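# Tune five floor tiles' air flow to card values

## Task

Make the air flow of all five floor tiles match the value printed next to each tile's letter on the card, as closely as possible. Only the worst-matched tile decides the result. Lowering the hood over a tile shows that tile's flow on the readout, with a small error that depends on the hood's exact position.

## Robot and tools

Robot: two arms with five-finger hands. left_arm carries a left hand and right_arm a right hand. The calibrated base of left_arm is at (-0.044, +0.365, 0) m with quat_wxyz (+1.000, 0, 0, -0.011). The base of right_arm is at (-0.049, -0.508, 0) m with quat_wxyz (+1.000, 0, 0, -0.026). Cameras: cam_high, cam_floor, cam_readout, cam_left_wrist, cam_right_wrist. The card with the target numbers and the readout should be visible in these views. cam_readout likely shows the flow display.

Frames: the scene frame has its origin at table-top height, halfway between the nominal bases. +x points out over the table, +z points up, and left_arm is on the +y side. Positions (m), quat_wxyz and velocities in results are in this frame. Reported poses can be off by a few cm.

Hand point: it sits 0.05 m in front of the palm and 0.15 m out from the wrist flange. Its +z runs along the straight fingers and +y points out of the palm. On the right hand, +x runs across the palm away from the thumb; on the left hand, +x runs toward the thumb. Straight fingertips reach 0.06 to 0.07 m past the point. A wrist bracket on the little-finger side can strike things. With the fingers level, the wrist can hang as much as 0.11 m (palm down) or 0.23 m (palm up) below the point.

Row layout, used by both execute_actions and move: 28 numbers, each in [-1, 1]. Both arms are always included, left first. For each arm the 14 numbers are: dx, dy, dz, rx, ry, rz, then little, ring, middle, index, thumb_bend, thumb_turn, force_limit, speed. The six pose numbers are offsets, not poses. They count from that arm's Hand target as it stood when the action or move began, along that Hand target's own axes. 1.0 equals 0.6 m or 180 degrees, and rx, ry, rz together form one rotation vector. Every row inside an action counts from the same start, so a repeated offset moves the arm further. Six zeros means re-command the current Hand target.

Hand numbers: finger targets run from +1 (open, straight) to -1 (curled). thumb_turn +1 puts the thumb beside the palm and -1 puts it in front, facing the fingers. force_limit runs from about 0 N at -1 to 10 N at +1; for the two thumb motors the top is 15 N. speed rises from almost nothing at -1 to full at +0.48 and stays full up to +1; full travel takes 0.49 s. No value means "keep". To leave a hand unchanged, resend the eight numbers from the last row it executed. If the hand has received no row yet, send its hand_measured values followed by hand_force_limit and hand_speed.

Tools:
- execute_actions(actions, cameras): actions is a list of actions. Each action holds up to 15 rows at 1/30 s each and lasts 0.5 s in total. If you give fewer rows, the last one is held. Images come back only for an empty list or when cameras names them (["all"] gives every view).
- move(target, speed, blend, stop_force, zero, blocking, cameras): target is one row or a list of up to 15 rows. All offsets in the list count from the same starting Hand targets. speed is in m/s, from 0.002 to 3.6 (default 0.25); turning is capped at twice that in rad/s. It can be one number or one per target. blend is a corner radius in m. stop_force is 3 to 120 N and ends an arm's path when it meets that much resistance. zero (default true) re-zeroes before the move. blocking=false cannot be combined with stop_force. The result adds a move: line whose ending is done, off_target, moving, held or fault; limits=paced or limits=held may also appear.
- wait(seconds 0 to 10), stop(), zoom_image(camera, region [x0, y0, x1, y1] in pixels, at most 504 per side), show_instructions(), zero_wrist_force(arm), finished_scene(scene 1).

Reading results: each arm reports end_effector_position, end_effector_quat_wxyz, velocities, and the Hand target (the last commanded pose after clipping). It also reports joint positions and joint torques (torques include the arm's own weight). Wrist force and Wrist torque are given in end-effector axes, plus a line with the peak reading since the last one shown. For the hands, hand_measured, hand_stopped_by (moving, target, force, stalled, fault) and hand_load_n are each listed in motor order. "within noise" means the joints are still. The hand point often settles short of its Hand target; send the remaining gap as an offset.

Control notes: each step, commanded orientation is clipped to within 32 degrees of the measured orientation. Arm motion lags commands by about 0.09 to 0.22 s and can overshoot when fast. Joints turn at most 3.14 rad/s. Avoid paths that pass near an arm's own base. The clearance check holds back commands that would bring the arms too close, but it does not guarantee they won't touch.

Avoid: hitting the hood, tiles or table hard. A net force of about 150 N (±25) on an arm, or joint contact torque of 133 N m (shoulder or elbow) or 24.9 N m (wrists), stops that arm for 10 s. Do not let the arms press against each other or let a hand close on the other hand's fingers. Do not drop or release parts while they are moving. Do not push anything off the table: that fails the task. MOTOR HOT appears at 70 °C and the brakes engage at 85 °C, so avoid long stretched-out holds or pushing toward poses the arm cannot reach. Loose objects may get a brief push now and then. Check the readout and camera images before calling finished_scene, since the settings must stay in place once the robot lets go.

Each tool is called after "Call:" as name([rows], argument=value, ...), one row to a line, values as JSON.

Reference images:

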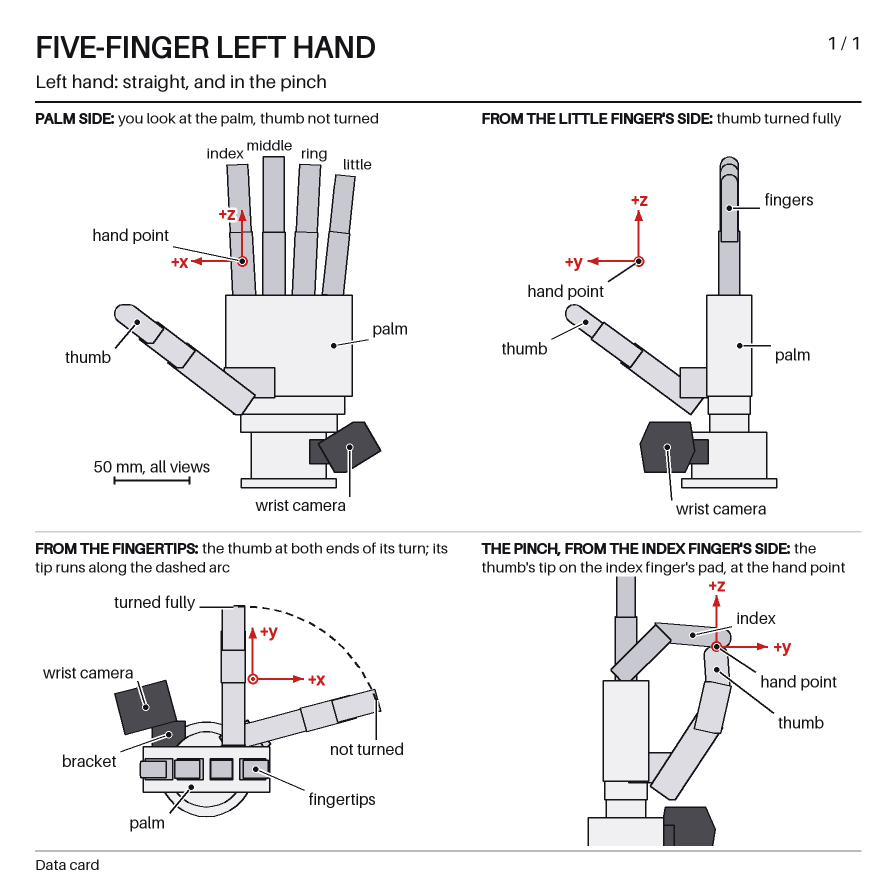

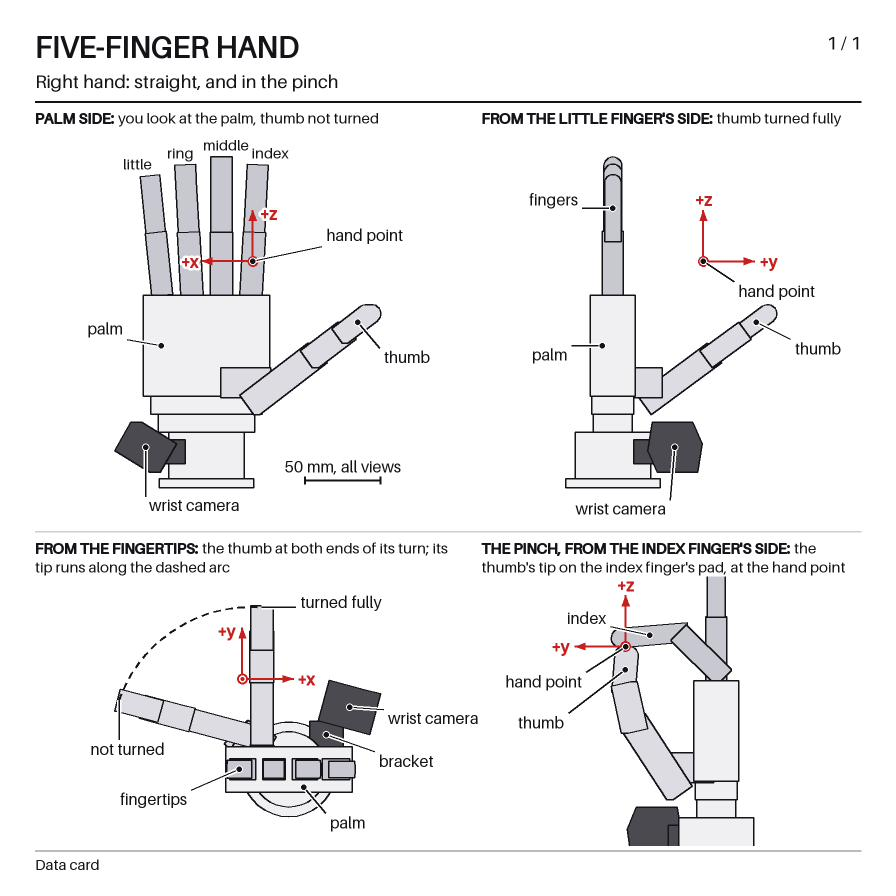

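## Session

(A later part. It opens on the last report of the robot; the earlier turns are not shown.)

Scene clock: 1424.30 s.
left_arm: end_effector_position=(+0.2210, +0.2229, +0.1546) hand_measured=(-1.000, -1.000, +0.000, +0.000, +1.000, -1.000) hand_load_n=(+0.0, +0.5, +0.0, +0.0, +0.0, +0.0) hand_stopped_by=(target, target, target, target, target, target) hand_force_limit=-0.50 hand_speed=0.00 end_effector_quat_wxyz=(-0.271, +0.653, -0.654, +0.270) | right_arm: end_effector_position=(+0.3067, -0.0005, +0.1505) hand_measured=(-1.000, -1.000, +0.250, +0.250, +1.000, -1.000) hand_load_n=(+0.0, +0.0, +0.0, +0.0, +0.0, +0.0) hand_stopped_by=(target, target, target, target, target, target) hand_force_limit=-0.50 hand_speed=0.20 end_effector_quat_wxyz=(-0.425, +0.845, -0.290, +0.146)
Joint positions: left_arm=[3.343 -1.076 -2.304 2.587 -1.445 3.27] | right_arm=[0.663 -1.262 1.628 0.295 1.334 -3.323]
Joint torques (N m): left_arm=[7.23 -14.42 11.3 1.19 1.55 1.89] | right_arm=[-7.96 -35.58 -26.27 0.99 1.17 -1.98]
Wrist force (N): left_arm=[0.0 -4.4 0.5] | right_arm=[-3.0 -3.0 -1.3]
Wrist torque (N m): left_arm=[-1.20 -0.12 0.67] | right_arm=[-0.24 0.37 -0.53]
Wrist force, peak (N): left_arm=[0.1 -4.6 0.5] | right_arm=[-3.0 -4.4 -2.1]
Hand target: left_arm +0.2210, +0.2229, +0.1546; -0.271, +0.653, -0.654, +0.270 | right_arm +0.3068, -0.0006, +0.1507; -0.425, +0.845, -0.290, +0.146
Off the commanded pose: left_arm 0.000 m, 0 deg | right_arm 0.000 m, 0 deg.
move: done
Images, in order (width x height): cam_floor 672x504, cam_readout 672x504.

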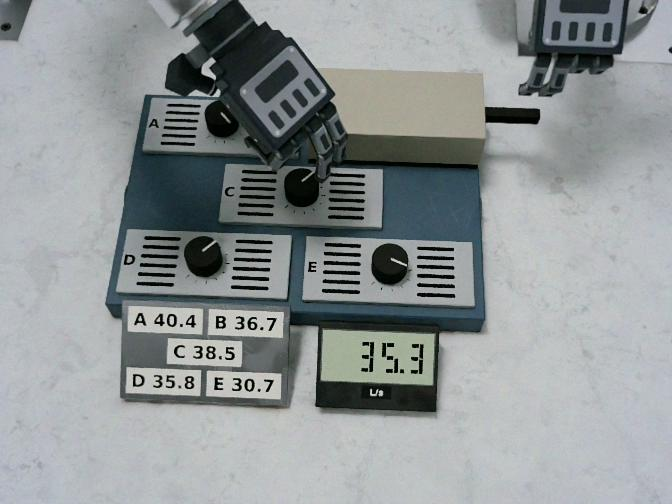

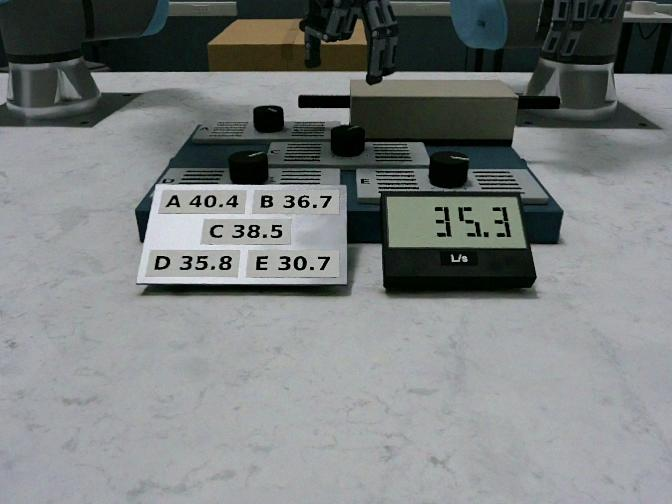

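Call:
move(target=[0,0,0,0,0,0,-1,-1,0,0,1,-1,-0.5,0, -0.0857,0.0616,-0.0958,-0.0445,0.2193,0.1884,-1,-1,0,0,1,-1,-0.5,0], speed=0.4)

Call:
move([
  [0.2408,-0.1826,0.2651,0.0476,-0.0548,-0.0471,-1,-1,0,0,1,-1,-0.5,0, 0,0.0863,0.0863,0,0,0,-1,-1,0,0,1,-1,-0.5,0],
  [0.2408,-0.1826,0.2651,0.0476,-0.0548,-0.0471,-1,-1,0,0,1,-1,-0.5,0, 0,0.0998,0.0998,0,0,0,-1,-1,0,0,1,-1,-0.5,0],
  [0.2408,-0.1826,0.2651,0.0476,-0.0548,-0.0471,-1,-1,0,0,1,-1,-0.5,0, 0,0.107,0.088,-0.125,0,0,-1,-1,0,0,1,-1,-0.5,0],
  [0.2408,-0.1826,0.2651,0.0476,-0.0548,-0.0471,-1,-1,0,0,1,-1,-0.5,0, 0,0.1138,0.0759,-0.25,0,0,-1,-1,0,0,1,-1,-0.5,0],
  [0.2408,-0.1826,0.2651,0.0476,-0.0548,-0.0471,-1,-1,0.2,0.2,1,-1,-0.5,0, 0,0.1138,0.0759,-0.25,0,0,-1,-1,0,0,-0.3,-1,-0.6,-0.5],
], speed=[0.25,0.1,0.15,0.15,0.1], blend=[0.003,0.001,0.002,0,0], cameras=["cam_floor","cam_readout","cam_left_wrist"])

Scene clock: 1451.70 s.
left_arm: end_effector_position=(+0.2210, +0.2229, +0.1546) hand_measured=(-1.000, -1.000, +0.000, +0.000, +1.000, -1.000) hand_load_n=(+0.0, +0.0, +0.0, +0.0, +0.0, +0.0) hand_stopped_by=(target, target, target, target, target, target) hand_force_limit=-0.50 hand_speed=0.00 end_effector_quat_wxyz=(-0.271, +0.653, -0.654, +0.270) | right_arm: end_effector_position=(+0.2243, -0.0227, +0.1553) hand_measured=(-1.000, -1.000, +0.000, +0.000, +1.000, -1.000) hand_load_n=(+0.0, +0.0, +0.0, +0.0, +0.0, +0.0) hand_stopped_by=(target, target, target, target, target, target) hand_force_limit=-0.50 hand_speed=0.00 end_effector_quat_wxyz=(-0.269, +0.655, -0.653, +0.271)
Joint positions: left_arm=[3.343 -1.076 -2.304 2.587 -1.445 3.27] | right_arm=[1.04 -1.15 1.481 0.741 2.202 -2.322]
Joint torques (N m): left_arm=[7.89 -14.37 10.54 1.2 1.65 2.07] | right_arm=[-12.64 -29.51 -19.59 3.27 2.28 2.08]
Wrist force (N): left_arm=[0.2 -4.3 0.9] | right_arm=[-3.0 -2.6 -1.0]
Wrist torque (N m): left_arm=[-1.22 -0.13 0.68] | right_arm=[-0.24 0.38 -0.40]
Wrist force, peak (N): left_arm=[0.1 -4.6 0.5] | right_arm=[-3.1 -3.1 -1.4]
Hand target: left_arm +0.2210, +0.2229, +0.1546; -0.271, +0.653, -0.654, +0.270 | right_arm +0.2243, -0.0227, +0.1553; -0.269, +0.655, -0.653, +0.271
Off the commanded pose: left_arm 0.000 m, 0 deg | right_arm 0.000 m, 0 deg.
move: done

Scene clock: 1452.83 s.
left_arm: end_effector_position=(+0.3432, +0.1285, +0.1317) hand_measured=(-1.000, -1.000, +0.000, +0.000, +1.000, -1.000) hand_load_n=(+0.0, +0.0, +0.0, +0.0, +0.0, +0.0) hand_stopped_by=(target, target, target, target, target, target) hand_force_limit=-0.50 hand_speed=0.00 end_effector_quat_wxyz=(-0.324, +0.683, -0.592, +0.280) | right_arm: end_effector_position=(+0.2242, -0.0230, +0.0961) hand_measured=(-1.000, -1.000, +0.000, +0.000, +1.000, -1.000) hand_load_n=(+0.0, +0.0, +0.0, +0.0, +0.0, +0.0) hand_stopped_by=(target, target, target, target, target, target) hand_force_limit=-0.50 hand_speed=0.00 end_effector_quat_wxyz=(-0.269, +0.655, -0.653, +0.271) end_effector_velocity=(+0.000, +0.000, +0.000) end_effector_angular_velocity=(-0.003, +0.002, +0.000)
Joint positions: left_arm=[2.802 -1.602 -2.01 2.86 -1.956 2.806] | right_arm=[1.04 -1.096 1.564 0.604 2.202 -2.322]
Joint velocities: left_arm=[within noise] | right_arm=[0 0.001 -0.002 0.005 0 0]
Joint torques (N m): left_arm=[8.32 16.65 13.34 -2.79 -0.87 2.02] | right_arm=[-14.5 -40.95 -25.5 3.7 0.54 -1.64]
Wrist force (N): left_arm=[0.2 -4.7 0.5] | right_arm=[-2.8 -2.8 -1.6]
Wrist torque (N m): left_arm=[-1.27 -0.13 0.57] | right_arm=[-0.22 0.37 -0.45]
Wrist force, peak (N): left_arm=[3.7 -6.9 -0.4] | right_arm=[-2.8 -3.3 -1.8]
Hand target: left_arm +0.3433, +0.1286, +0.1316; -0.324, +0.683, -0.592, +0.280 (not the last commanded pose) | right_arm +0.2242, -0.0230, +0.0961; -0.269, +0.655, -0.653, +0.271 (not the last commanded pose)
Off the commanded pose: left_arm 0.085 m, 6 deg | right_arm 0.027 m, 45 deg.
move: held (left_arm; a check stopped the path), off_target (right_arm; braked when a check withheld steps of left_arm); path passed 0 of 5 targets; target 5's new numbers were not sent; limits=held
pose unreachable (left arm): on one or more control steps of this call, first in action 0 (counted from 0), this arm could not follow its commanded pose, so it was not sent that pose on those steps. It may still have moved: this result reports where it is.
cause: moving toward the commanded pose would bring a part of the arm too close to another arm (a part of this arm just beyond joint 5 (wrist 2) and a part of the right arm just beyond its joint 4 (wrist 1), along the way the arms are being sent, or toward where that arm still pushes).
Images, in order (width x height): cam_floor 672x504, cam_readout 672x504, cam_left_wrist 672x504.

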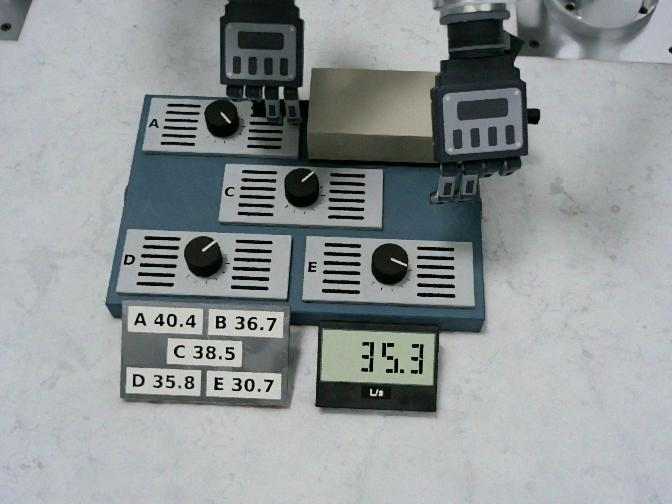

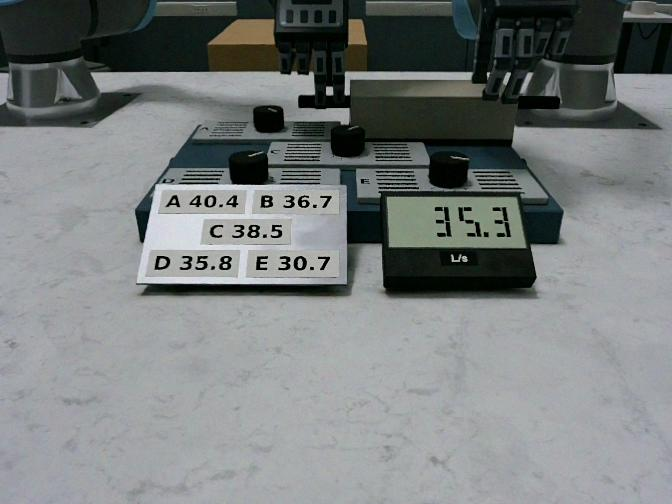

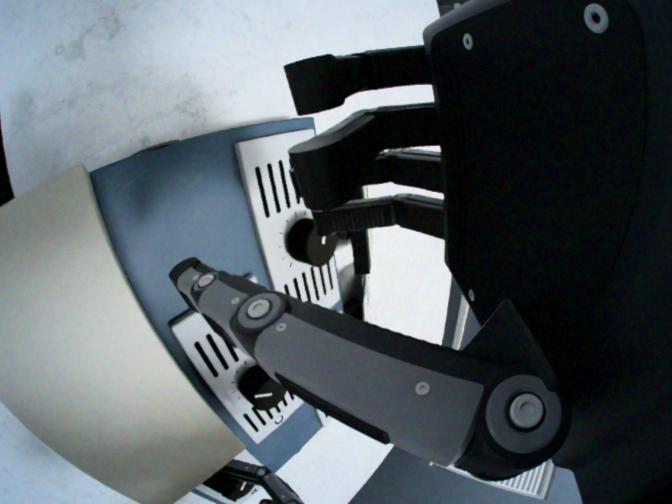

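Call:
move([
  [0,0,0,0,0,0,-1,-1,0,0,1,-1,-0.5,0, 0,-0.0754,-0.0754,0,0,0,-1,-1,0,0,1,-1,-0.5,0],
  [0,0,0,0,0,0,-1,-1,0,0,1,-1,-0.5,0, 0.295,-0.2828,0.132,0,0,0,-1,-1,0,0,1,-1,-0.5,0],
], speed=0.3, blend=[0.005,0])

Call:
move(target=[0.1014,-0.0473,0.0895,0.017,-0.0195,-0.0168,-1,-1,0.2,0.2,1,-1,-0.5,0, 0,0,0,0,0,0,-1,-1,0,0,1,-1,-0.5,0], speed=0.2, cameras=["cam_floor","cam_left_wrist"])

Scene clock: 1465.43 s.
left_arm: end_effector_position=(+0.3433, +0.1286, +0.1316) hand_measured=(-1.000, -1.000, +0.000, +0.000, +1.000, -1.000) hand_load_n=(+0.0, +0.0, +0.0, +0.0, +0.0, +0.0) hand_stopped_by=(target, target, target, target, target, target) hand_force_limit=-0.50 hand_speed=0.00 end_effector_quat_wxyz=(-0.324, +0.683, -0.592, +0.280) | right_arm: end_effector_position=(+0.4006, -0.1993, +0.1604) hand_measured=(-1.000, -1.000, +0.000, +0.000, +1.000, -1.000) hand_load_n=(+0.0, +0.0, +0.0, +0.0, +0.0, +0.0) hand_stopped_by=(target, target, target, target, target, target) hand_force_limit=-0.50 hand_speed=0.00 end_effector_quat_wxyz=(-0.269, +0.655, -0.653, +0.271)
Joint positions: left_arm=[2.802 -1.602 -2.01 2.86 -1.956 2.806] | right_arm=[0.451 -1.328 1.659 0.498 1.851 -2.854]
Joint torques (N m): left_arm=[7.76 4.47 22.08 -2.93 -1.74 1.88] | right_arm=[-14.23 -31.9 -12.23 2.36 -0.99 -1.65]
Wrist force (N): left_arm=[0.4 -4.9 0.5] | right_arm=[-3.0 -2.7 -1.7]
Wrist torque (N m): left_arm=[-1.30 -0.16 0.59] | right_arm=[-0.21 0.42 -0.51]
Wrist force, peak (N): left_arm=[0.4 -4.9 0.3] | right_arm=[-3.4 -4.0 -3.4]
Hand target: left_arm +0.3433, +0.1286, +0.1316; -0.324, +0.683, -0.592, +0.280 | right_arm +0.4006, -0.1995, +0.1604; -0.269, +0.655, -0.653, +0.271
Off the commanded pose: left_arm 0.000 m, 0 deg | right_arm 0.000 m, 0 deg.
move: done

Scene clock: 1466.37 s.
left_arm: end_effector_position=(+0.4108, +0.0769, +0.1195) hand_measured=(-1.000, -1.000, +0.200, +0.200, +1.000, -1.000) hand_load_n=(+0.0, +0.0, +0.0, +0.0, +0.0, +0.0) hand_stopped_by=(target, target, target, target, target, target) hand_force_limit=-0.50 hand_speed=0.00 end_effector_quat_wxyz=(-0.353, +0.697, -0.556, +0.283) | right_arm: end_effector_position=(+0.4006, -0.1995, +0.1604) hand_measured=(-1.000, -1.000, +0.000, +0.000, +1.000, -1.000) hand_load_n=(+0.0, +0.0, +0.0, +0.0, +0.0, +0.0) hand_stopped_by=(target, target, target, target, target, target) hand_force_limit=-0.50 hand_speed=0.00 end_effector_quat_wxyz=(-0.269, +0.655, -0.653, +0.271)
Joint positions: left_arm=[2.692 -1.835 -1.797 2.871 -2.113 2.682] | right_arm=[0.451 -1.329 1.659 0.498 1.851 -2.854]
Joint torques (N m): left_arm=[-3.21 12.89 21.43 1.19 -2.01 -0.21] | right_arm=[-15.18 -33.49 -12.81 1.87 -0.89 -2.09]
Wrist force (N): left_arm=[0.4 -4.4 1.0] | right_arm=[-3.0 -2.8 -1.6]
Wrist torque (N m): left_arm=[-1.27 -0.14 0.58] | right_arm=[-0.22 0.41 -0.51]
Wrist force, peak (N): left_arm=[1.7 -4.7 1.7] | right_arm=[-2.9 -2.9 -1.8]
Hand target: left_arm +0.4109, +0.0769, +0.1195; -0.353, +0.698, -0.556, +0.283 | right_arm +0.4006, -0.1995, +0.1604; -0.269, +0.655, -0.653, +0.271
Off the commanded pose: left_arm 0.000 m, 0 deg | right_arm 0.000 m, 0 deg.
move: done
Images, in order (width x height): cam_floor 672x504, cam_left_wrist 672x504.

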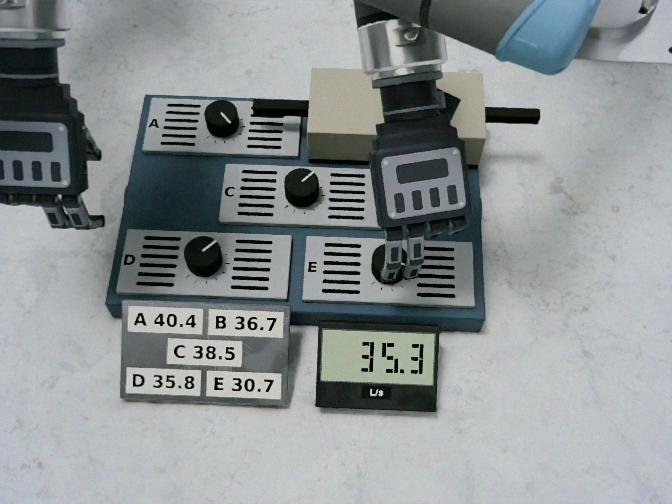

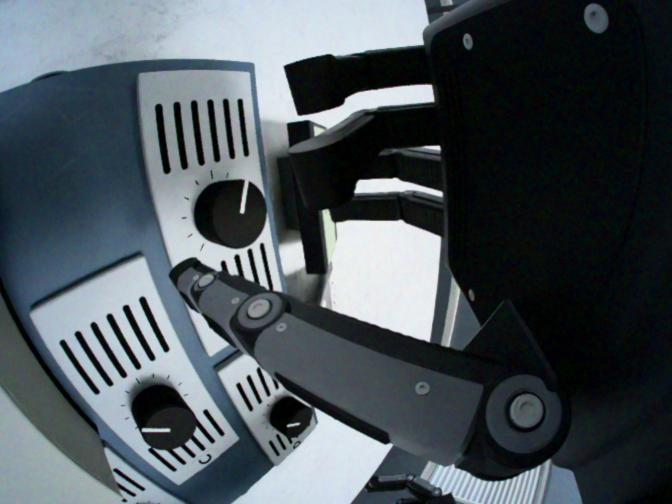

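Call:
move(target=[-0.0026,0.065,0.0482,0,0,0,-1,-1,0.2,0.2,1,-1,-0.5,0, 0,0,0,0,0,0,-1,-1,0,0,1,-1,-0.5,0], speed=0.08, stop_force=8)

Call:
move(target=[0,0,0,0,0,0,-1,-1,-0.2,-0.2,0.1,-1,-0.5,-0.7, 0,0,0,0,0,0,-1,-1,0,0,1,-1,-0.5,0], speed=0.25, cameras=["cam_readout"])

Call:
move([
  [0.0034,0.0026,-0.0035,0,0.0604,0.0445,-1,-1,-0.2,-0.2,0.1,-1,-0.5,-0.7, 0,0,0,0,0,0,-1,-1,0,0,1,-1,-0.5,0],
  [0.0058,0.0056,-0.0076,0,0.1208,0.089,-1,-1,-0.2,-0.2,0.1,-1,-0.5,-0.7, 0,0,0,0,0,0,-1,-1,0,0,1,-1,-0.5,0],
], speed=0.2, blend=[0.002,0], cameras=["cam_readout"])

Call:
move(target=[0,0,0,0,0,0,-1,-1,0.25,0.25,1,-1,-0.5,0.2, 0,0,0,0,0,0,-1,-1,0,0,1,-1,-0.5,0], speed=0.25)

Call:
move(target=[0,-0.1073,-0.0791,0,0,0,-1,-1,0.25,0.25,1,-1,-0.5,0.2, 0,0,0,0,0,0,-1,-1,0,0,1,-1,-0.5,0], speed=0.3, cameras=["cam_floor","cam_readout"])

Scene clock: 1473.93 s.
left_arm: end_effector_position=(+0.4108, +0.0784, +0.0709) hand_measured=(-1.000, -1.000, +0.200, +0.200, +1.000, -1.000) hand_load_n=(+0.0, +0.0, +0.0, +0.0, +0.0, +0.0) hand_stopped_by=(target, target, target, target, target, target) hand_force_limit=-0.50 hand_speed=0.00 end_effector_quat_wxyz=(-0.353, +0.698, -0.556, +0.283) | right_arm: end_effector_position=(+0.4006, -0.1995, +0.1604) hand_measured=(-1.000, -1.000, +0.000, +0.000, +1.000, -1.000) hand_load_n=(+0.0, +0.0, +0.0, +0.0, +0.0, +0.0) hand_stopped_by=(target, target, target, target, target, target) hand_force_limit=-0.50 hand_speed=0.00 end_effector_quat_wxyz=(-0.269, +0.655, -0.653, +0.271)
Joint positions: left_arm=[2.696 -1.895 -1.861 2.995 -2.111 2.685] | right_arm=[0.451 -1.329 1.659 0.498 1.851 -2.854]
Joint torques (N m): left_arm=[-4.93 40.78 20.72 1.37 -1.71 -0.74] | right_arm=[-14.64 -34.27 -12.2 0.62 -0.83 -2.15]
Wrist force (N): left_arm=[0.3 -4.9 0.6] | right_arm=[-2.8 -2.9 -1.6]
Wrist torque (N m): left_arm=[-1.31 -0.14 0.58] | right_arm=[-0.24 0.39 -0.50]
Wrist force, peak (N): left_arm=[0.1 -5.5 0.7] | right_arm=[-3.1 -2.9 -1.7]
Hand target: left_arm +0.4108, +0.0784, +0.0709; -0.353, +0.698, -0.556, +0.283 | right_arm +0.4006, -0.1995, +0.1604; -0.269, +0.655, -0.653, +0.271
Off the commanded pose: left_arm 0.000 m, 0 deg | right_arm 0.000 m, 0 deg.
move: done

Scene clock: 1475.23 s.
left_arm: end_effector_position=(+0.4108, +0.0784, +0.0709) hand_measured=(-1.000, -1.000, +0.038, +0.012, +0.562, -1.000) hand_load_n=(+0.0, +0.0, +8.0, +10.5, +4.0, +0.0) hand_stopped_by=(target, target, force, force, force, target) hand_force_limit=-0.50 hand_speed=-0.70 end_effector_quat_wxyz=(-0.353, +0.698, -0.556, +0.283) | right_arm: end_effector_position=(+0.4006, -0.1995, +0.1604) hand_measured=(-1.000, -1.000, +0.000, +0.000, +1.000, -1.000) hand_load_n=(+0.0, +0.0, +0.0, +0.0, +0.0, +0.0) hand_stopped_by=(target, target, target, target, target, target) hand_force_limit=-0.50 hand_speed=0.00 end_effector_quat_wxyz=(-0.269, +0.655, -0.653, +0.271)
Joint positions: left_arm=[2.696 -1.895 -1.861 2.995 -2.111 2.685] | right_arm=[0.451 -1.329 1.659 0.498 1.851 -2.854]
Joint torques (N m): left_arm=[-7.08 41.09 13.04 -3.95 1.36 -2.07] | right_arm=[-14.79 -34.36 -12.37 0.47 -0.68 -2.07]
Wrist force (N): left_arm=[0.5 -6.1 12.8] | right_arm=[-2.7 -2.6 -1.7]
Wrist torque (N m): left_arm=[-1.20 -0.03 0.60] | right_arm=[-0.20 0.38 -0.48]
Wrist force, peak (N): left_arm=[0.7 -7.9 14.1] | right_arm=[-3.1 -2.8 -1.8]
Hand target: left_arm +0.4108, +0.0784, +0.0709; -0.353, +0.698, -0.556, +0.283 | right_arm +0.4006, -0.1995, +0.1604; -0.269, +0.655, -0.653, +0.271
Off the commanded pose: left_arm 0.000 m, 0 deg | right_arm 0.000 m, 0 deg.
move: done
Images, in order (width x height): cam_readout 672x504.

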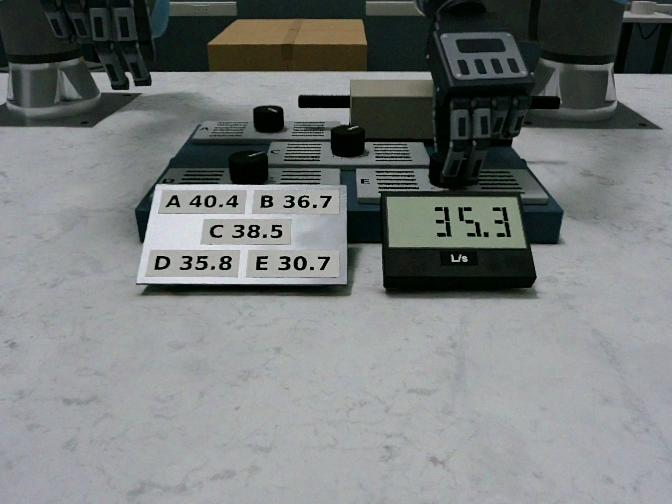

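Scene clock: 1476.90 s.
left_arm: end_effector_position=(+0.4061, +0.0737, +0.0710) hand_measured=(-1.000, -1.000, +0.038, +0.012, +0.562, -1.000) hand_load_n=(+0.5, +0.0, +13.5, +6.0, +3.0, -3.5) hand_stopped_by=(target, target, force, force, force, target) hand_force_limit=-0.50 hand_speed=-0.70 end_effector_quat_wxyz=(+0.278, -0.548, +0.703, -0.357) | right_arm: end_effector_position=(+0.4006, -0.1995, +0.1604) hand_measured=(-1.000, -1.000, +0.000, +0.000, +1.000, -1.000) hand_load_n=(+0.0, +0.0, +0.0, +0.0, -0.5, +0.0) hand_stopped_by=(target, target, target, target, target, target) hand_force_limit=-0.50 hand_speed=0.00 end_effector_quat_wxyz=(-0.269, +0.655, -0.653, +0.271)
Joint positions: left_arm=[2.891 -1.775 -1.996 3.14 -1.591 3.126] | right_arm=[0.451 -1.329 1.659 0.498 1.851 -2.854]
Joint torques (N m): left_arm=[-1.78 9.28 16.67 -5.13 4.1 1.51] | right_arm=[-14.41 -34.39 -12.66 0.62 -0.45 -2.1]
Wrist force (N): left_arm=[-7.9 -10.8 10.1] | right_arm=[-2.8 -2.7 -1.7]
Wrist torque (N m): left_arm=[-1.31 -0.11 0.92] | right_arm=[-0.20 0.38 -0.49]
Wrist force, peak (N): left_arm=[-7.9 -9.5 14.3] | right_arm=[-3.0 -2.9 -1.9]
Hand target: left_arm +0.4061, +0.0737, +0.0709; +0.278, -0.548, +0.703, -0.357 | right_arm +0.4006, -0.1995, +0.1604; -0.269, +0.655, -0.653, +0.271
Off the commanded pose: left_arm 0.000 m, 0 deg | right_arm 0.000 m, 0 deg.
move: done
Images, in order (width x height): cam_readout 672x504.

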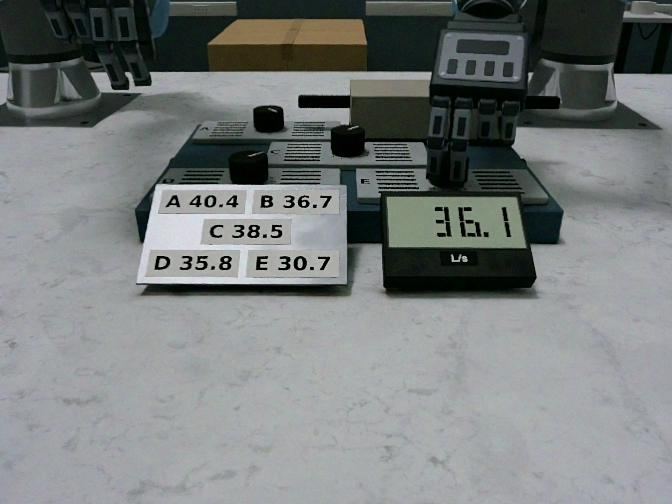

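Scene clock: 1477.43 s.
left_arm: end_effector_position=(+0.4061, +0.0737, +0.0709) hand_measured=(-1.000, -1.000, +0.250, +0.250, +1.000, -1.000) hand_load_n=(+0.0, +0.5, +0.0, +0.0, +0.0, +0.0) hand_stopped_by=(target, target, target, target, target, target) hand_force_limit=-0.50 hand_speed=0.20 end_effector_quat_wxyz=(+0.278, -0.548, +0.703, -0.357) | right_arm: end_effector_position=(+0.4006, -0.1995, +0.1604) hand_measured=(-1.000, -1.000, +0.000, +0.000, +1.000, -1.000) hand_load_n=(+0.0, +0.0, +0.0, +0.0, +0.0, +0.0) hand_stopped_by=(target, target, target, target, target, target) hand_force_limit=-0.50 hand_speed=0.00 end_effector_quat_wxyz=(-0.269, +0.655, -0.653, +0.271)
Joint positions: left_arm=[2.891 -1.775 -1.996 3.14 -1.591 3.126] | right_arm=[0.451 -1.329 1.659 0.498 1.851 -2.854]
Joint torques (N m): left_arm=[3.8 9.84 19.73 1.91 -1.12 1.99] | right_arm=[-14.43 -34.02 -12.22 0.46 -0.64 -2.08]
Wrist force (N): left_arm=[0.4 -5.6 0.8] | right_arm=[-2.9 -2.7 -1.5]
Wrist torque (N m): left_arm=[-1.44 -0.13 0.76] | right_arm=[-0.22 0.39 -0.50]
Wrist force, peak (N): left_arm=[-8.6 -11.0 10.1] | right_arm=[-2.7 -3.1 -1.6]
Hand target: left_arm +0.4061, +0.0737, +0.0709; +0.278, -0.548, +0.703, -0.357 | right_arm +0.4006, -0.1995, +0.1604; -0.269, +0.655, -0.653, +0.271
Off the commanded pose: left_arm 0.000 m, 0 deg | right_arm 0.000 m, 0 deg.
move: done

Scene clock: 1478.30 s.
left_arm: end_effector_position=(+0.4058, +0.0738, +0.1508) hand_measured=(-1.000, -1.000, +0.250, +0.250, +1.000, -1.000) hand_load_n=(+0.0, +0.0, +0.0, +0.0, +0.0, +0.0) hand_stopped_by=(target, target, target, target, target, target) hand_force_limit=-0.50 hand_speed=0.20 end_effector_quat_wxyz=(+0.278, -0.548, +0.703, -0.357) | right_arm: end_effector_position=(+0.4006, -0.1995, +0.1604) hand_measured=(-1.000, -1.000, +0.000, +0.000, +1.000, -1.000) hand_load_n=(+0.0, +0.0, +0.0, +0.0, +0.0, +0.0) hand_stopped_by=(target, target, target, target, target, target) hand_force_limit=-0.50 hand_speed=0.00 end_effector_quat_wxyz=(-0.269, +0.655, -0.653, +0.271)
Joint positions: left_arm=[2.892 -1.674 -1.881 2.924 -1.591 3.126] | right_arm=[0.451 -1.329 1.659 0.498 1.851 -2.854]
Joint torques (N m): left_arm=[7.4 18.14 22.68 -2.63 1.47 2.02] | right_arm=[-14.8 -34.49 -12.5 0.54 -0.46 -2.11]
Wrist force (N): left_arm=[0.5 -5.5 0.8] | right_arm=[-2.7 -2.8 -1.6]
Wrist torque (N m): left_arm=[-1.42 -0.14 0.79] | right_arm=[-0.23 0.37 -0.49]
Wrist force, peak (N): left_arm=[0.8 -6.8 0.0] | right_arm=[-3.0 -3.0 -1.8]
Hand target: left_arm +0.4058, +0.0738, +0.1509; +0.278, -0.548, +0.703, -0.357 | right_arm +0.4006, -0.1995, +0.1604; -0.269, +0.655, -0.653, +0.271
Off the commanded pose: left_arm 0.000 m, 0 deg | right_arm 0.000 m, 0 deg.
move: done
Images, in order (width x height): cam_floor 672x504, cam_readout 672x504.

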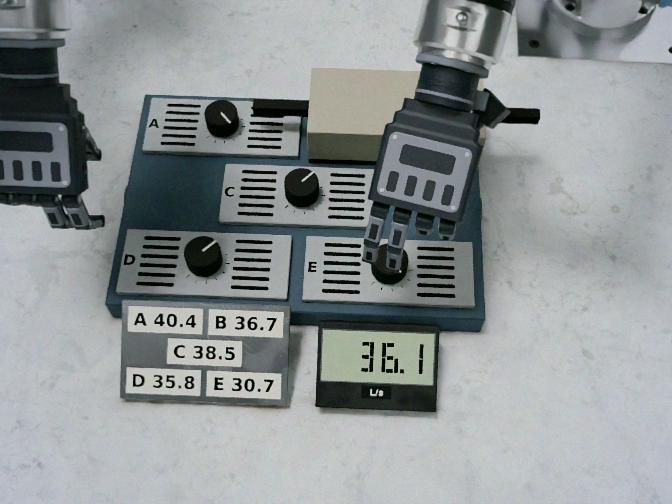

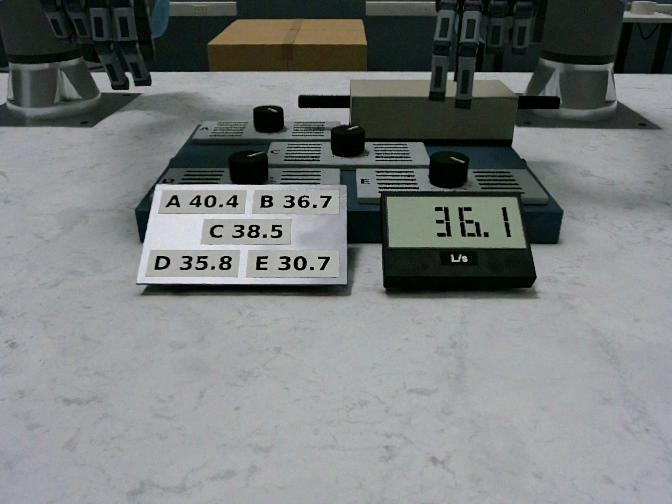

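Call:
move(target=[-0.1664,0.208,-0.2936,-0.0475,-0.059,-0.0507,-1,-1,0,0,1,-1,-0.5,0, 0,0,0,0,0,0,-1,-1,0,0,1,-1,-0.5,0], speed=0.35)

Call:
move(target=[0,0,0,0,0,0,-1,-1,0,0,1,-1,-0.5,0, -0.2947,0.2141,-0.2014,0,0,0,-1,-1,0,0,1,-1,-0.5,0], speed=0.35, cameras=["cam_floor"])

Scene clock: 1493.37 s.
left_arm: end_effector_position=(+0.2210, +0.2235, +0.1541) hand_measured=(-1.000, -1.000, +0.000, +0.000, +1.000, -1.000) hand_load_n=(+0.0, +0.0, +0.0, +0.0, +0.0, +0.0) hand_stopped_by=(target, target, target, target, target, target) hand_force_limit=-0.50 hand_speed=0.00 end_effector_quat_wxyz=(-0.271, +0.652, -0.654, +0.273) | right_arm: end_effector_position=(+0.4006, -0.1995, +0.1604) hand_measured=(-1.000, -1.000, +0.000, +0.000, +1.000, -1.000) hand_load_n=(+0.0, +0.0, +0.0, +0.0, +0.0, +0.0) hand_stopped_by=(target, target, target, target, target, target) hand_force_limit=-0.50 hand_speed=0.00 end_effector_quat_wxyz=(-0.269, +0.655, -0.653, +0.271)
Joint positions: left_arm=[3.357 -1.069 -2.309 2.587 -1.431 3.28] | right_arm=[0.451 -1.329 1.659 0.498 1.851 -2.854]
Joint torques (N m): left_arm=[6.68 8.56 23.86 -2.84 1.66 1.29] | right_arm=[-14.04 -33.73 -12.82 0.51 -0.36 -2.08]
Wrist force (N): left_arm=[0.6 -5.7 0.1] | right_arm=[-2.9 -2.7 -1.6]
Wrist torque (N m): left_arm=[-1.38 -0.23 0.76] | right_arm=[-0.21 0.40 -0.50]
Wrist force, peak (N): left_arm=[1.4 -6.8 2.4] | right_arm=[-3.0 -2.8 -1.8]
Hand target: left_arm +0.2209, +0.2234, +0.1541; -0.271, +0.652, -0.654, +0.273 | right_arm +0.4006, -0.1995, +0.1604; -0.269, +0.655, -0.653, +0.271
Off the commanded pose: left_arm 0.000 m, 0 deg | right_arm 0.000 m, 0 deg.
move: done

Scene clock: 1494.63 s.
left_arm: end_effector_position=(+0.2209, +0.2234, +0.1541) hand_measured=(-1.000, -1.000, +0.000, +0.000, +1.000, -1.000) hand_load_n=(+0.0, +0.0, +0.0, +0.0, +0.0, +0.0) hand_stopped_by=(target, target, target, target, target, target) hand_force_limit=-0.50 hand_speed=0.00 end_effector_quat_wxyz=(-0.271, +0.652, -0.654, +0.273) | right_arm: end_effector_position=(+0.2241, -0.0230, +0.1547) hand_measured=(-1.000, -1.000, +0.000, +0.000, +1.000, -1.000) hand_load_n=(+0.0, +0.0, +0.0, +0.0, +0.0, +0.0) hand_stopped_by=(target, target, target, target, target, target) hand_force_limit=-0.50 hand_speed=0.00 end_effector_quat_wxyz=(-0.269, +0.655, -0.653, +0.271)
Joint positions: left_arm=[3.357 -1.069 -2.309 2.587 -1.431 3.28] | right_arm=[1.04 -1.15 1.483 0.739 2.202 -2.321]
Joint torques (N m): left_arm=[7.96 11.14 23.16 -2.89 1.79 2.06] | right_arm=[15.21 -26.48 -27.9 2.11 2.3 1.87]
Wrist force (N): left_arm=[0.5 -5.2 0.5] | right_arm=[-2.9 -2.9 -1.1]
Wrist torque (N m): left_arm=[-1.32 -0.20 0.72] | right_arm=[-0.27 0.37 -0.36]
Wrist force, peak (N): left_arm=[0.7 -5.6 0.3] | right_arm=[-4.5 -1.2 -2.6]
Hand target: left_arm +0.2209, +0.2234, +0.1541; -0.271, +0.652, -0.654, +0.273 | right_arm +0.2240, -0.0229, +0.1547; -0.269, +0.655, -0.653, +0.271
Off the commanded pose: left_arm 0.000 m, 0 deg | right_arm 0.000 m, 0 deg.
move: done
Images, in order (width x height): cam_floor 672x504.

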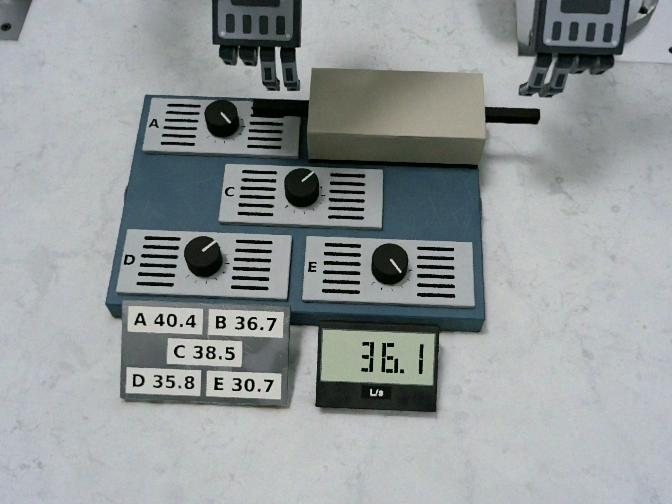

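Call:
move([
  [0,0.085,0.085,0,0,0,-1,-1,0,0,1,-1,-0.5,0, 0,0.0857,0.0857,0,0,0,-1,-1,0,0,1,-1,-0.5,0],
  [0,0.0985,0.0985,0,0,0,-1,-1,0,0,1,-1,-0.5,0, 0,0.0992,0.0992,0,0,0,-1,-1,0,0,1,-1,-0.5,0],
  [0,0.1056,0.0867,-0.125,0,0,-1,-1,0,0,1,-1,-0.5,0, 0,0.1063,0.0874,-0.125,0,0,-1,-1,0,0,1,-1,-0.5,0],
  [0,0.1124,0.0747,-0.25,0,0,-1,-1,0,0,1,-1,-0.5,0, 0,0.1131,0.0754,-0.25,0,0,-1,-1,0,0,1,-1,-0.5,0],
  [0,0.1124,0.0747,-0.25,0,0,-1,-1,0,0,-0.3,-1,-0.6,-0.5, 0,0.1131,0.0754,-0.25,0,0,-1,-1,0,0,-0.3,-1,-0.6,-0.5],
], speed=[0.25,0.1,0.15,0.15,0.1], blend=[0.003,0.001,0.002,0,0], cameras=["cam_floor","cam_readout"])

Call:
move([
  [0,0,-0.015,0,0,0,-1,-1,0,0,-0.3,-1,-0.6,-0.5, 0,0,-0.015,0,0,0,-1,-1,0,0,-0.3,-1,-0.6,-0.5],
  [0,-0.0025,-0.015,0,0,0,-1,-1,0,0,-0.3,-1,-0.6,-0.5, 0,-0.0025,-0.015,0,0,0,-1,-1,0,0,-0.3,-1,-0.6,-0.5],
  [0,-0.0025,0,0,0,0,-1,-1,0,0,-0.3,-1,-0.6,-0.5, 0,-0.0025,0,0,0,0,-1,-1,0,0,-0.3,-1,-0.6,-0.5],
], speed=0.06, blend=[0.001,0.001,0], cameras=["cam_readout"])

Call:
move([
  [0,0,-0.015,0,0,0,-1,-1,0,0,-0.3,-1,-0.6,-0.5, 0,0,-0.015,0,0,0,-1,-1,0,0,-0.3,-1,-0.6,-0.5],
  [0,-0.0025,-0.015,0,0,0,-1,-1,0,0,-0.3,-1,-0.6,-0.5, 0,-0.0025,-0.015,0,0,0,-1,-1,0,0,-0.3,-1,-0.6,-0.5],
  [0,-0.0025,0,0,0,0,-1,-1,0,0,-0.3,-1,-0.6,-0.5, 0,-0.0025,0,0,0,0,-1,-1,0,0,-0.3,-1,-0.6,-0.5],
], speed=0.06, blend=[0.001,0.001,0], cameras=["cam_readout"])

Call:
move([
  [0,0,-0.015,0,0,0,-1,-1,0,0,-0.3,-1,-0.6,-0.5, 0,0,-0.015,0,0,0,-1,-1,0,0,-0.3,-1,-0.6,-0.5],
  [0.0042,-0.0008,-0.015,0,0,0,-1,-1,0,0,-0.3,-1,-0.6,-0.5, 0.0042,-0.0008,-0.015,0,0,0,-1,-1,0,0,-0.3,-1,-0.6,-0.5],
  [0.0042,-0.0008,0,0,0,0,-1,-1,0,0,-0.3,-1,-0.6,-0.5, 0.0042,-0.0008,0,0,0,0,-1,-1,0,0,-0.3,-1,-0.6,-0.5],
], speed=0.06, blend=[0.001,0.001,0], cameras=["cam_floor","cam_readout"])

Scene clock: 1517.63 s.
left_arm: end_effector_position=(+0.2052, +0.2234, +0.0747) hand_measured=(-1.000, -1.000, +0.000, +0.000, -0.112, -1.000) hand_load_n=(+0.0, +0.0, +0.0, +0.0, +1.5, +0.5) hand_stopped_by=(target, target, target, target, force, target) hand_force_limit=-0.60 hand_speed=-0.50 end_effector_quat_wxyz=(-0.001, +0.706, -0.708, +0.002) | right_arm: end_effector_position=(+0.2078, -0.0233, +0.0748) hand_measured=(-1.000, -1.000, +0.000, +0.000, +0.054, -1.000) hand_load_n=(+0.0, +0.0, +0.0, +0.0, +3.0, +0.0) hand_stopped_by=(target, target, target, target, force, target) hand_force_limit=-0.60 hand_speed=-0.50 end_effector_quat_wxyz=(+0.002, +0.708, -0.707, +0.000)
Joint positions: left_arm=[3.237 -1.802 -2.033 2.268 -1.569 3.218] | right_arm=[0.77 -0.853 1.268 1.16 1.572 -2.425]
Joint torques (N m): left_arm=[7.64 10.09 18.45 -2.66 1.02 1.91] | right_arm=[11.62 -36.42 -14.84 3.07 0.16 2.35]
Wrist force (N): left_arm=[1.2 -2.5 -2.1] | right_arm=[-0.5 0.9 -3.8]
Wrist torque (N m): left_arm=[-0.86 -0.33 0.47] | right_arm=[0.00 0.41 -0.22]
Wrist force, peak (N): left_arm=[0.1 -26.3 -1.0] | right_arm=[-3.5 -12.4 -9.8]
Hand target: left_arm +0.2052, +0.2234, +0.0747; -0.001, +0.706, -0.708, +0.002 | right_arm +0.2078, -0.0233, +0.0748; +0.002, +0.708, -0.707, +0.001
Off the commanded pose: left_arm 0.000 m, 0 deg | right_arm 0.000 m, 0 deg.
move: done
Images, in order (width x height): cam_floor 672x504, cam_readout 672x504.

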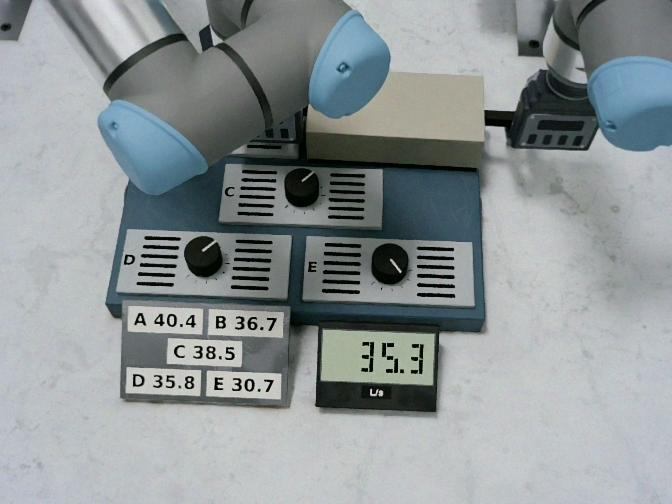

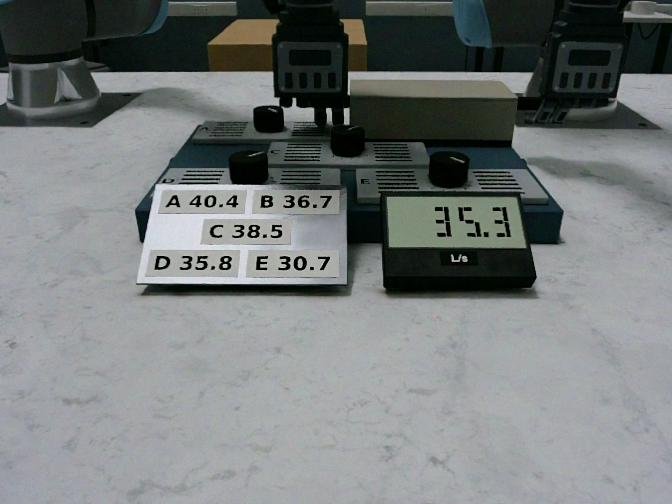

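Scene clock: 1518.40 s.
left_arm: end_effector_position=(+0.2067, +0.2234, +0.0746) hand_measured=(-1.000, -1.000, +0.000, +0.000, -0.112, -1.000) hand_load_n=(+0.5, +0.0, +0.0, +0.0, +0.0, +0.0) hand_stopped_by=(target, target, target, target, force, target) hand_force_limit=-0.60 hand_speed=-0.50 end_effector_quat_wxyz=(-0.001, +0.706, -0.708, +0.002) end_effector_velocity=(-0.001, +0.000, +0.001) end_effector_angular_velocity=(+0.000, +0.002, -0.001) | right_arm: end_effector_position=(+0.2093, -0.0233, +0.0747) hand_measured=(-1.000, -1.000, +0.000, +0.000, +0.054, -1.000) hand_load_n=(+0.0, -1.0, +0.0, +0.0, +2.5, +0.5) hand_stopped_by=(target, target, target, target, force, target) hand_force_limit=-0.60 hand_speed=-0.50 end_effector_quat_wxyz=(+0.002, +0.708, -0.707, +0.001)
Joint positions: left_arm=[3.236 -1.805 -2.029 2.267 -1.569 3.217] | right_arm=[0.768 -0.851 1.265 1.162 1.572 -2.427]
Joint velocities: left_arm=[-0.001 0.002 0 -0.005 0 0] | right_arm=[within noise]
Joint torques (N m): left_arm=[-7.65 35.49 19.19 -4.72 -0.17 -2.51] | right_arm=[-10.96 -50.78 -24.51 5.09 0.33 0.92]
Wrist force (N): left_arm=[0.6 -4.1 -1.2] | right_arm=[-2.2 -3.6 -1.9]
Wrist torque (N m): left_arm=[-0.90 -0.33 0.49] | right_arm=[-0.16 0.40 -0.30]
Wrist force, peak (N): left_arm=[3.7 -3.6 3.9] | right_arm=[-2.2 -5.3 -9.0]
Hand target: left_arm +0.2067, +0.2234, +0.0747; -0.001, +0.706, -0.708, +0.002 | right_arm +0.2093, -0.0233, +0.0748; +0.002, +0.708, -0.707, +0.001
Off the commanded pose: left_arm 0.000 m, 0 deg | right_arm 0.000 m, 0 deg.
move: done; blend cut to 0.0007 m at target 1, 0.0007 m at target 2
Images, in order (width x height): cam_readout 672x504.

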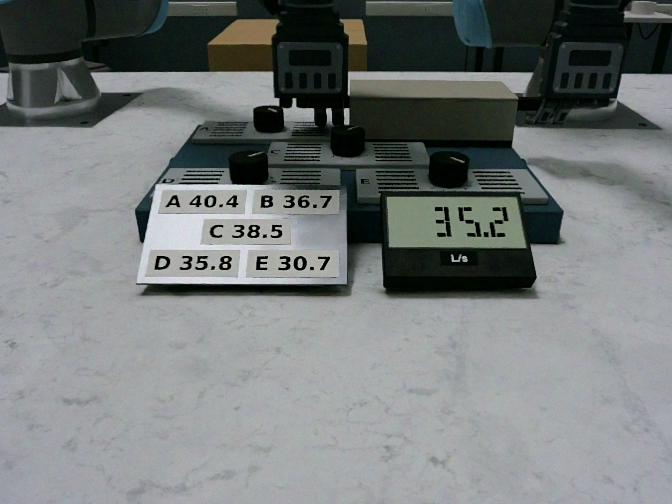

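Scene clock: 1519.17 s.
left_arm: end_effector_position=(+0.2082, +0.2234, +0.0746) hand_measured=(-1.000, -1.000, +0.000, +0.000, -0.112, -1.000) hand_load_n=(+0.0, +0.0, +0.0, +0.0, +2.0, +0.0) hand_stopped_by=(target, target, target, target, force, target) hand_force_limit=-0.60 hand_speed=-0.50 end_effector_quat_wxyz=(-0.001, +0.706, -0.708, +0.002) | right_arm: end_effector_position=(+0.2109, -0.0233, +0.0747) hand_measured=(-1.000, -1.000, +0.000, +0.000, +0.054, -1.000) hand_load_n=(+0.0, -1.0, +0.0, +0.0, +3.0, +0.5) hand_stopped_by=(target, target, target, target, force, target) hand_force_limit=-0.60 hand_speed=-0.50 end_effector_quat_wxyz=(+0.002, +0.708, -0.707, +0.001)
Joint positions: left_arm=[3.236 -1.809 -2.025 2.266 -1.569 3.217] | right_arm=[0.766 -0.849 1.261 1.163 1.572 -2.428]
Joint torques (N m): left_arm=[-6.58 37.3 20.62 -4.3 -0.58 -2.31] | right_arm=[9.33 -50.17 -26.33 4.92 -0.37 1.31]
Wrist force (N): left_arm=[0.6 -2.4 -0.4] | right_arm=[-2.5 -2.3 -1.6]
Wrist torque (N m): left_arm=[-0.88 -0.34 0.47] | right_arm=[-0.09 0.43 -0.28]
Wrist force, peak (N): left_arm=[2.4 -3.8 3.9] | right_arm=[-2.2 -4.9 -9.0]
Hand target: left_arm +0.2082, +0.2234, +0.0747; -0.001, +0.706, -0.708, +0.002 | right_arm +0.2108, -0.0233, +0.0748; +0.002, +0.708, -0.707, +0.001
Off the commanded pose: left_arm 0.000 m, 0 deg | right_arm 0.000 m, 0 deg.
move: done; blend cut to 0.0007 m at target 1, 0.0007 m at target 2
Images, in order (width x height): cam_readout 672x504.

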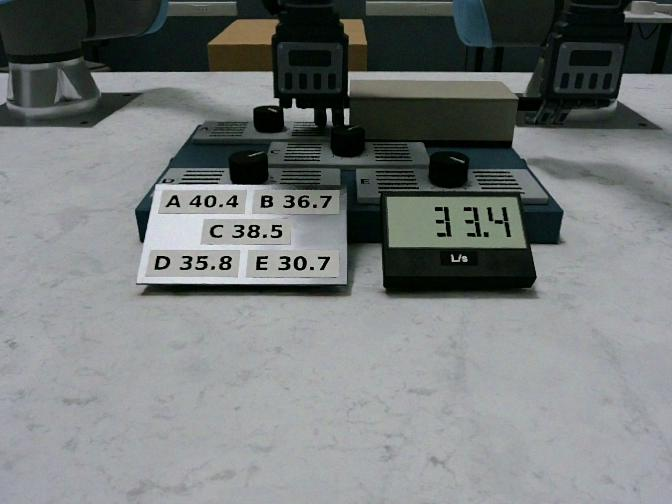

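Scene clock: 1519.93 s.
left_arm: end_effector_position=(+0.2087, +0.2208, +0.0746) hand_measured=(-1.000, -1.000, +0.000, +0.000, -0.110, -1.000) hand_load_n=(+0.0, +0.0, +0.0, +0.0, +5.0, +0.5) hand_stopped_by=(target, target, target, target, force, target) hand_force_limit=-0.60 hand_speed=-0.50 end_effector_quat_wxyz=(-0.001, +0.706, -0.708, +0.002) | right_arm: end_effector_position=(+0.2113, -0.0258, +0.0747) hand_measured=(-1.000, -1.000, +0.000, +0.000, +0.054, -1.000) hand_load_n=(+0.0, -0.5, +0.0, +0.0, +3.5, +0.5) hand_stopped_by=(target, target, target, target, force, target) hand_force_limit=-0.60 hand_speed=-0.50 end_effector_quat_wxyz=(+0.002, +0.708, -0.707, +0.001)
Joint positions: left_arm=[3.228 -1.811 -2.021 2.265 -1.569 3.209] | right_arm=[0.762 -0.853 1.269 1.16 1.572 -2.432]
Joint torques (N m): left_arm=[7.33 36.61 22.33 -3.81 -1.09 1.94] | right_arm=[10.39 -50.98 -28.03 4.52 0 1.84]
Wrist force (N): left_arm=[0.8 1.4 1.4] | right_arm=[-2.3 0.3 0.0]
Wrist torque (N m): left_arm=[-0.83 -0.30 0.32] | right_arm=[-0.03 0.38 -0.23]
Wrist force, peak (N): left_arm=[2.6 -1.0 5.4] | right_arm=[-2.4 -0.5 -7.5]
Hand target: left_arm +0.2087, +0.2209, +0.0747; -0.001, +0.706, -0.708, +0.002 | right_arm +0.2113, -0.0258, +0.0748; +0.002, +0.708, -0.707, +0.001
Off the commanded pose: left_arm 0.000 m, 0 deg | right_arm 0.000 m, 0 deg.
move: done
Images, in order (width x height): cam_floor 672x504, cam_readout 672x504.

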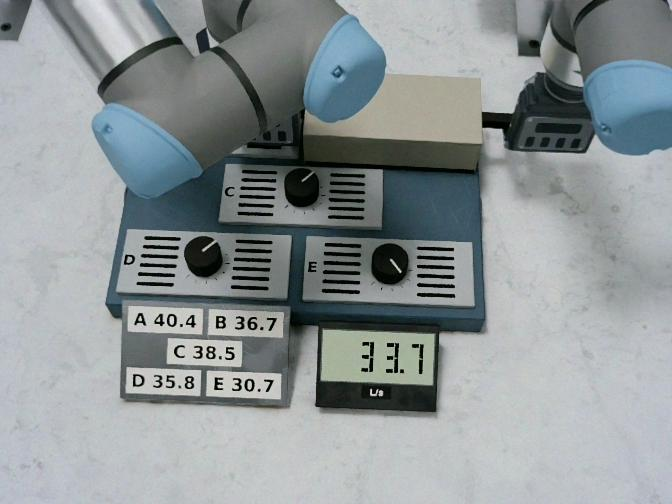

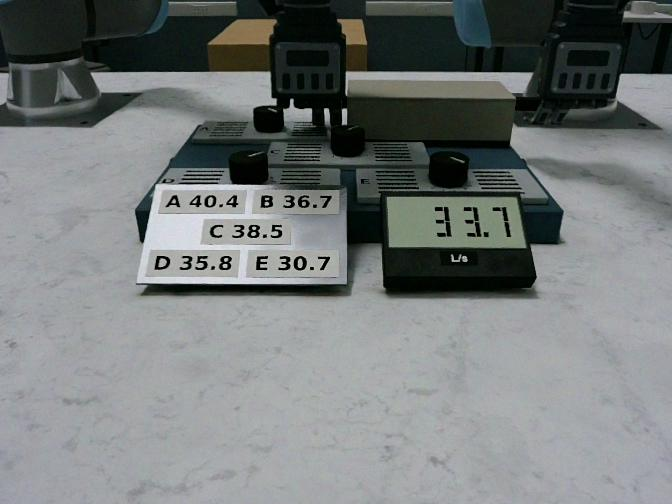

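Call:
zoom_image(camera="cam_floor", region=[285, 60, 505, 225])

Scaled by 2.291 from the camera's 672x504 image, which has a finer 960x720 frame.

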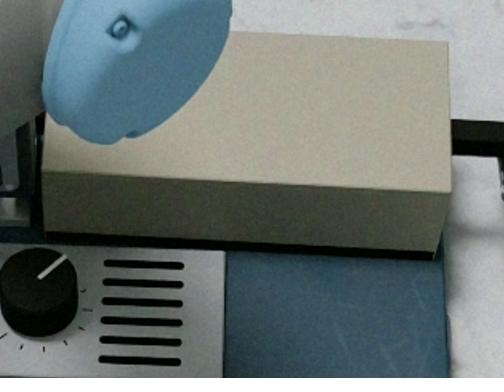

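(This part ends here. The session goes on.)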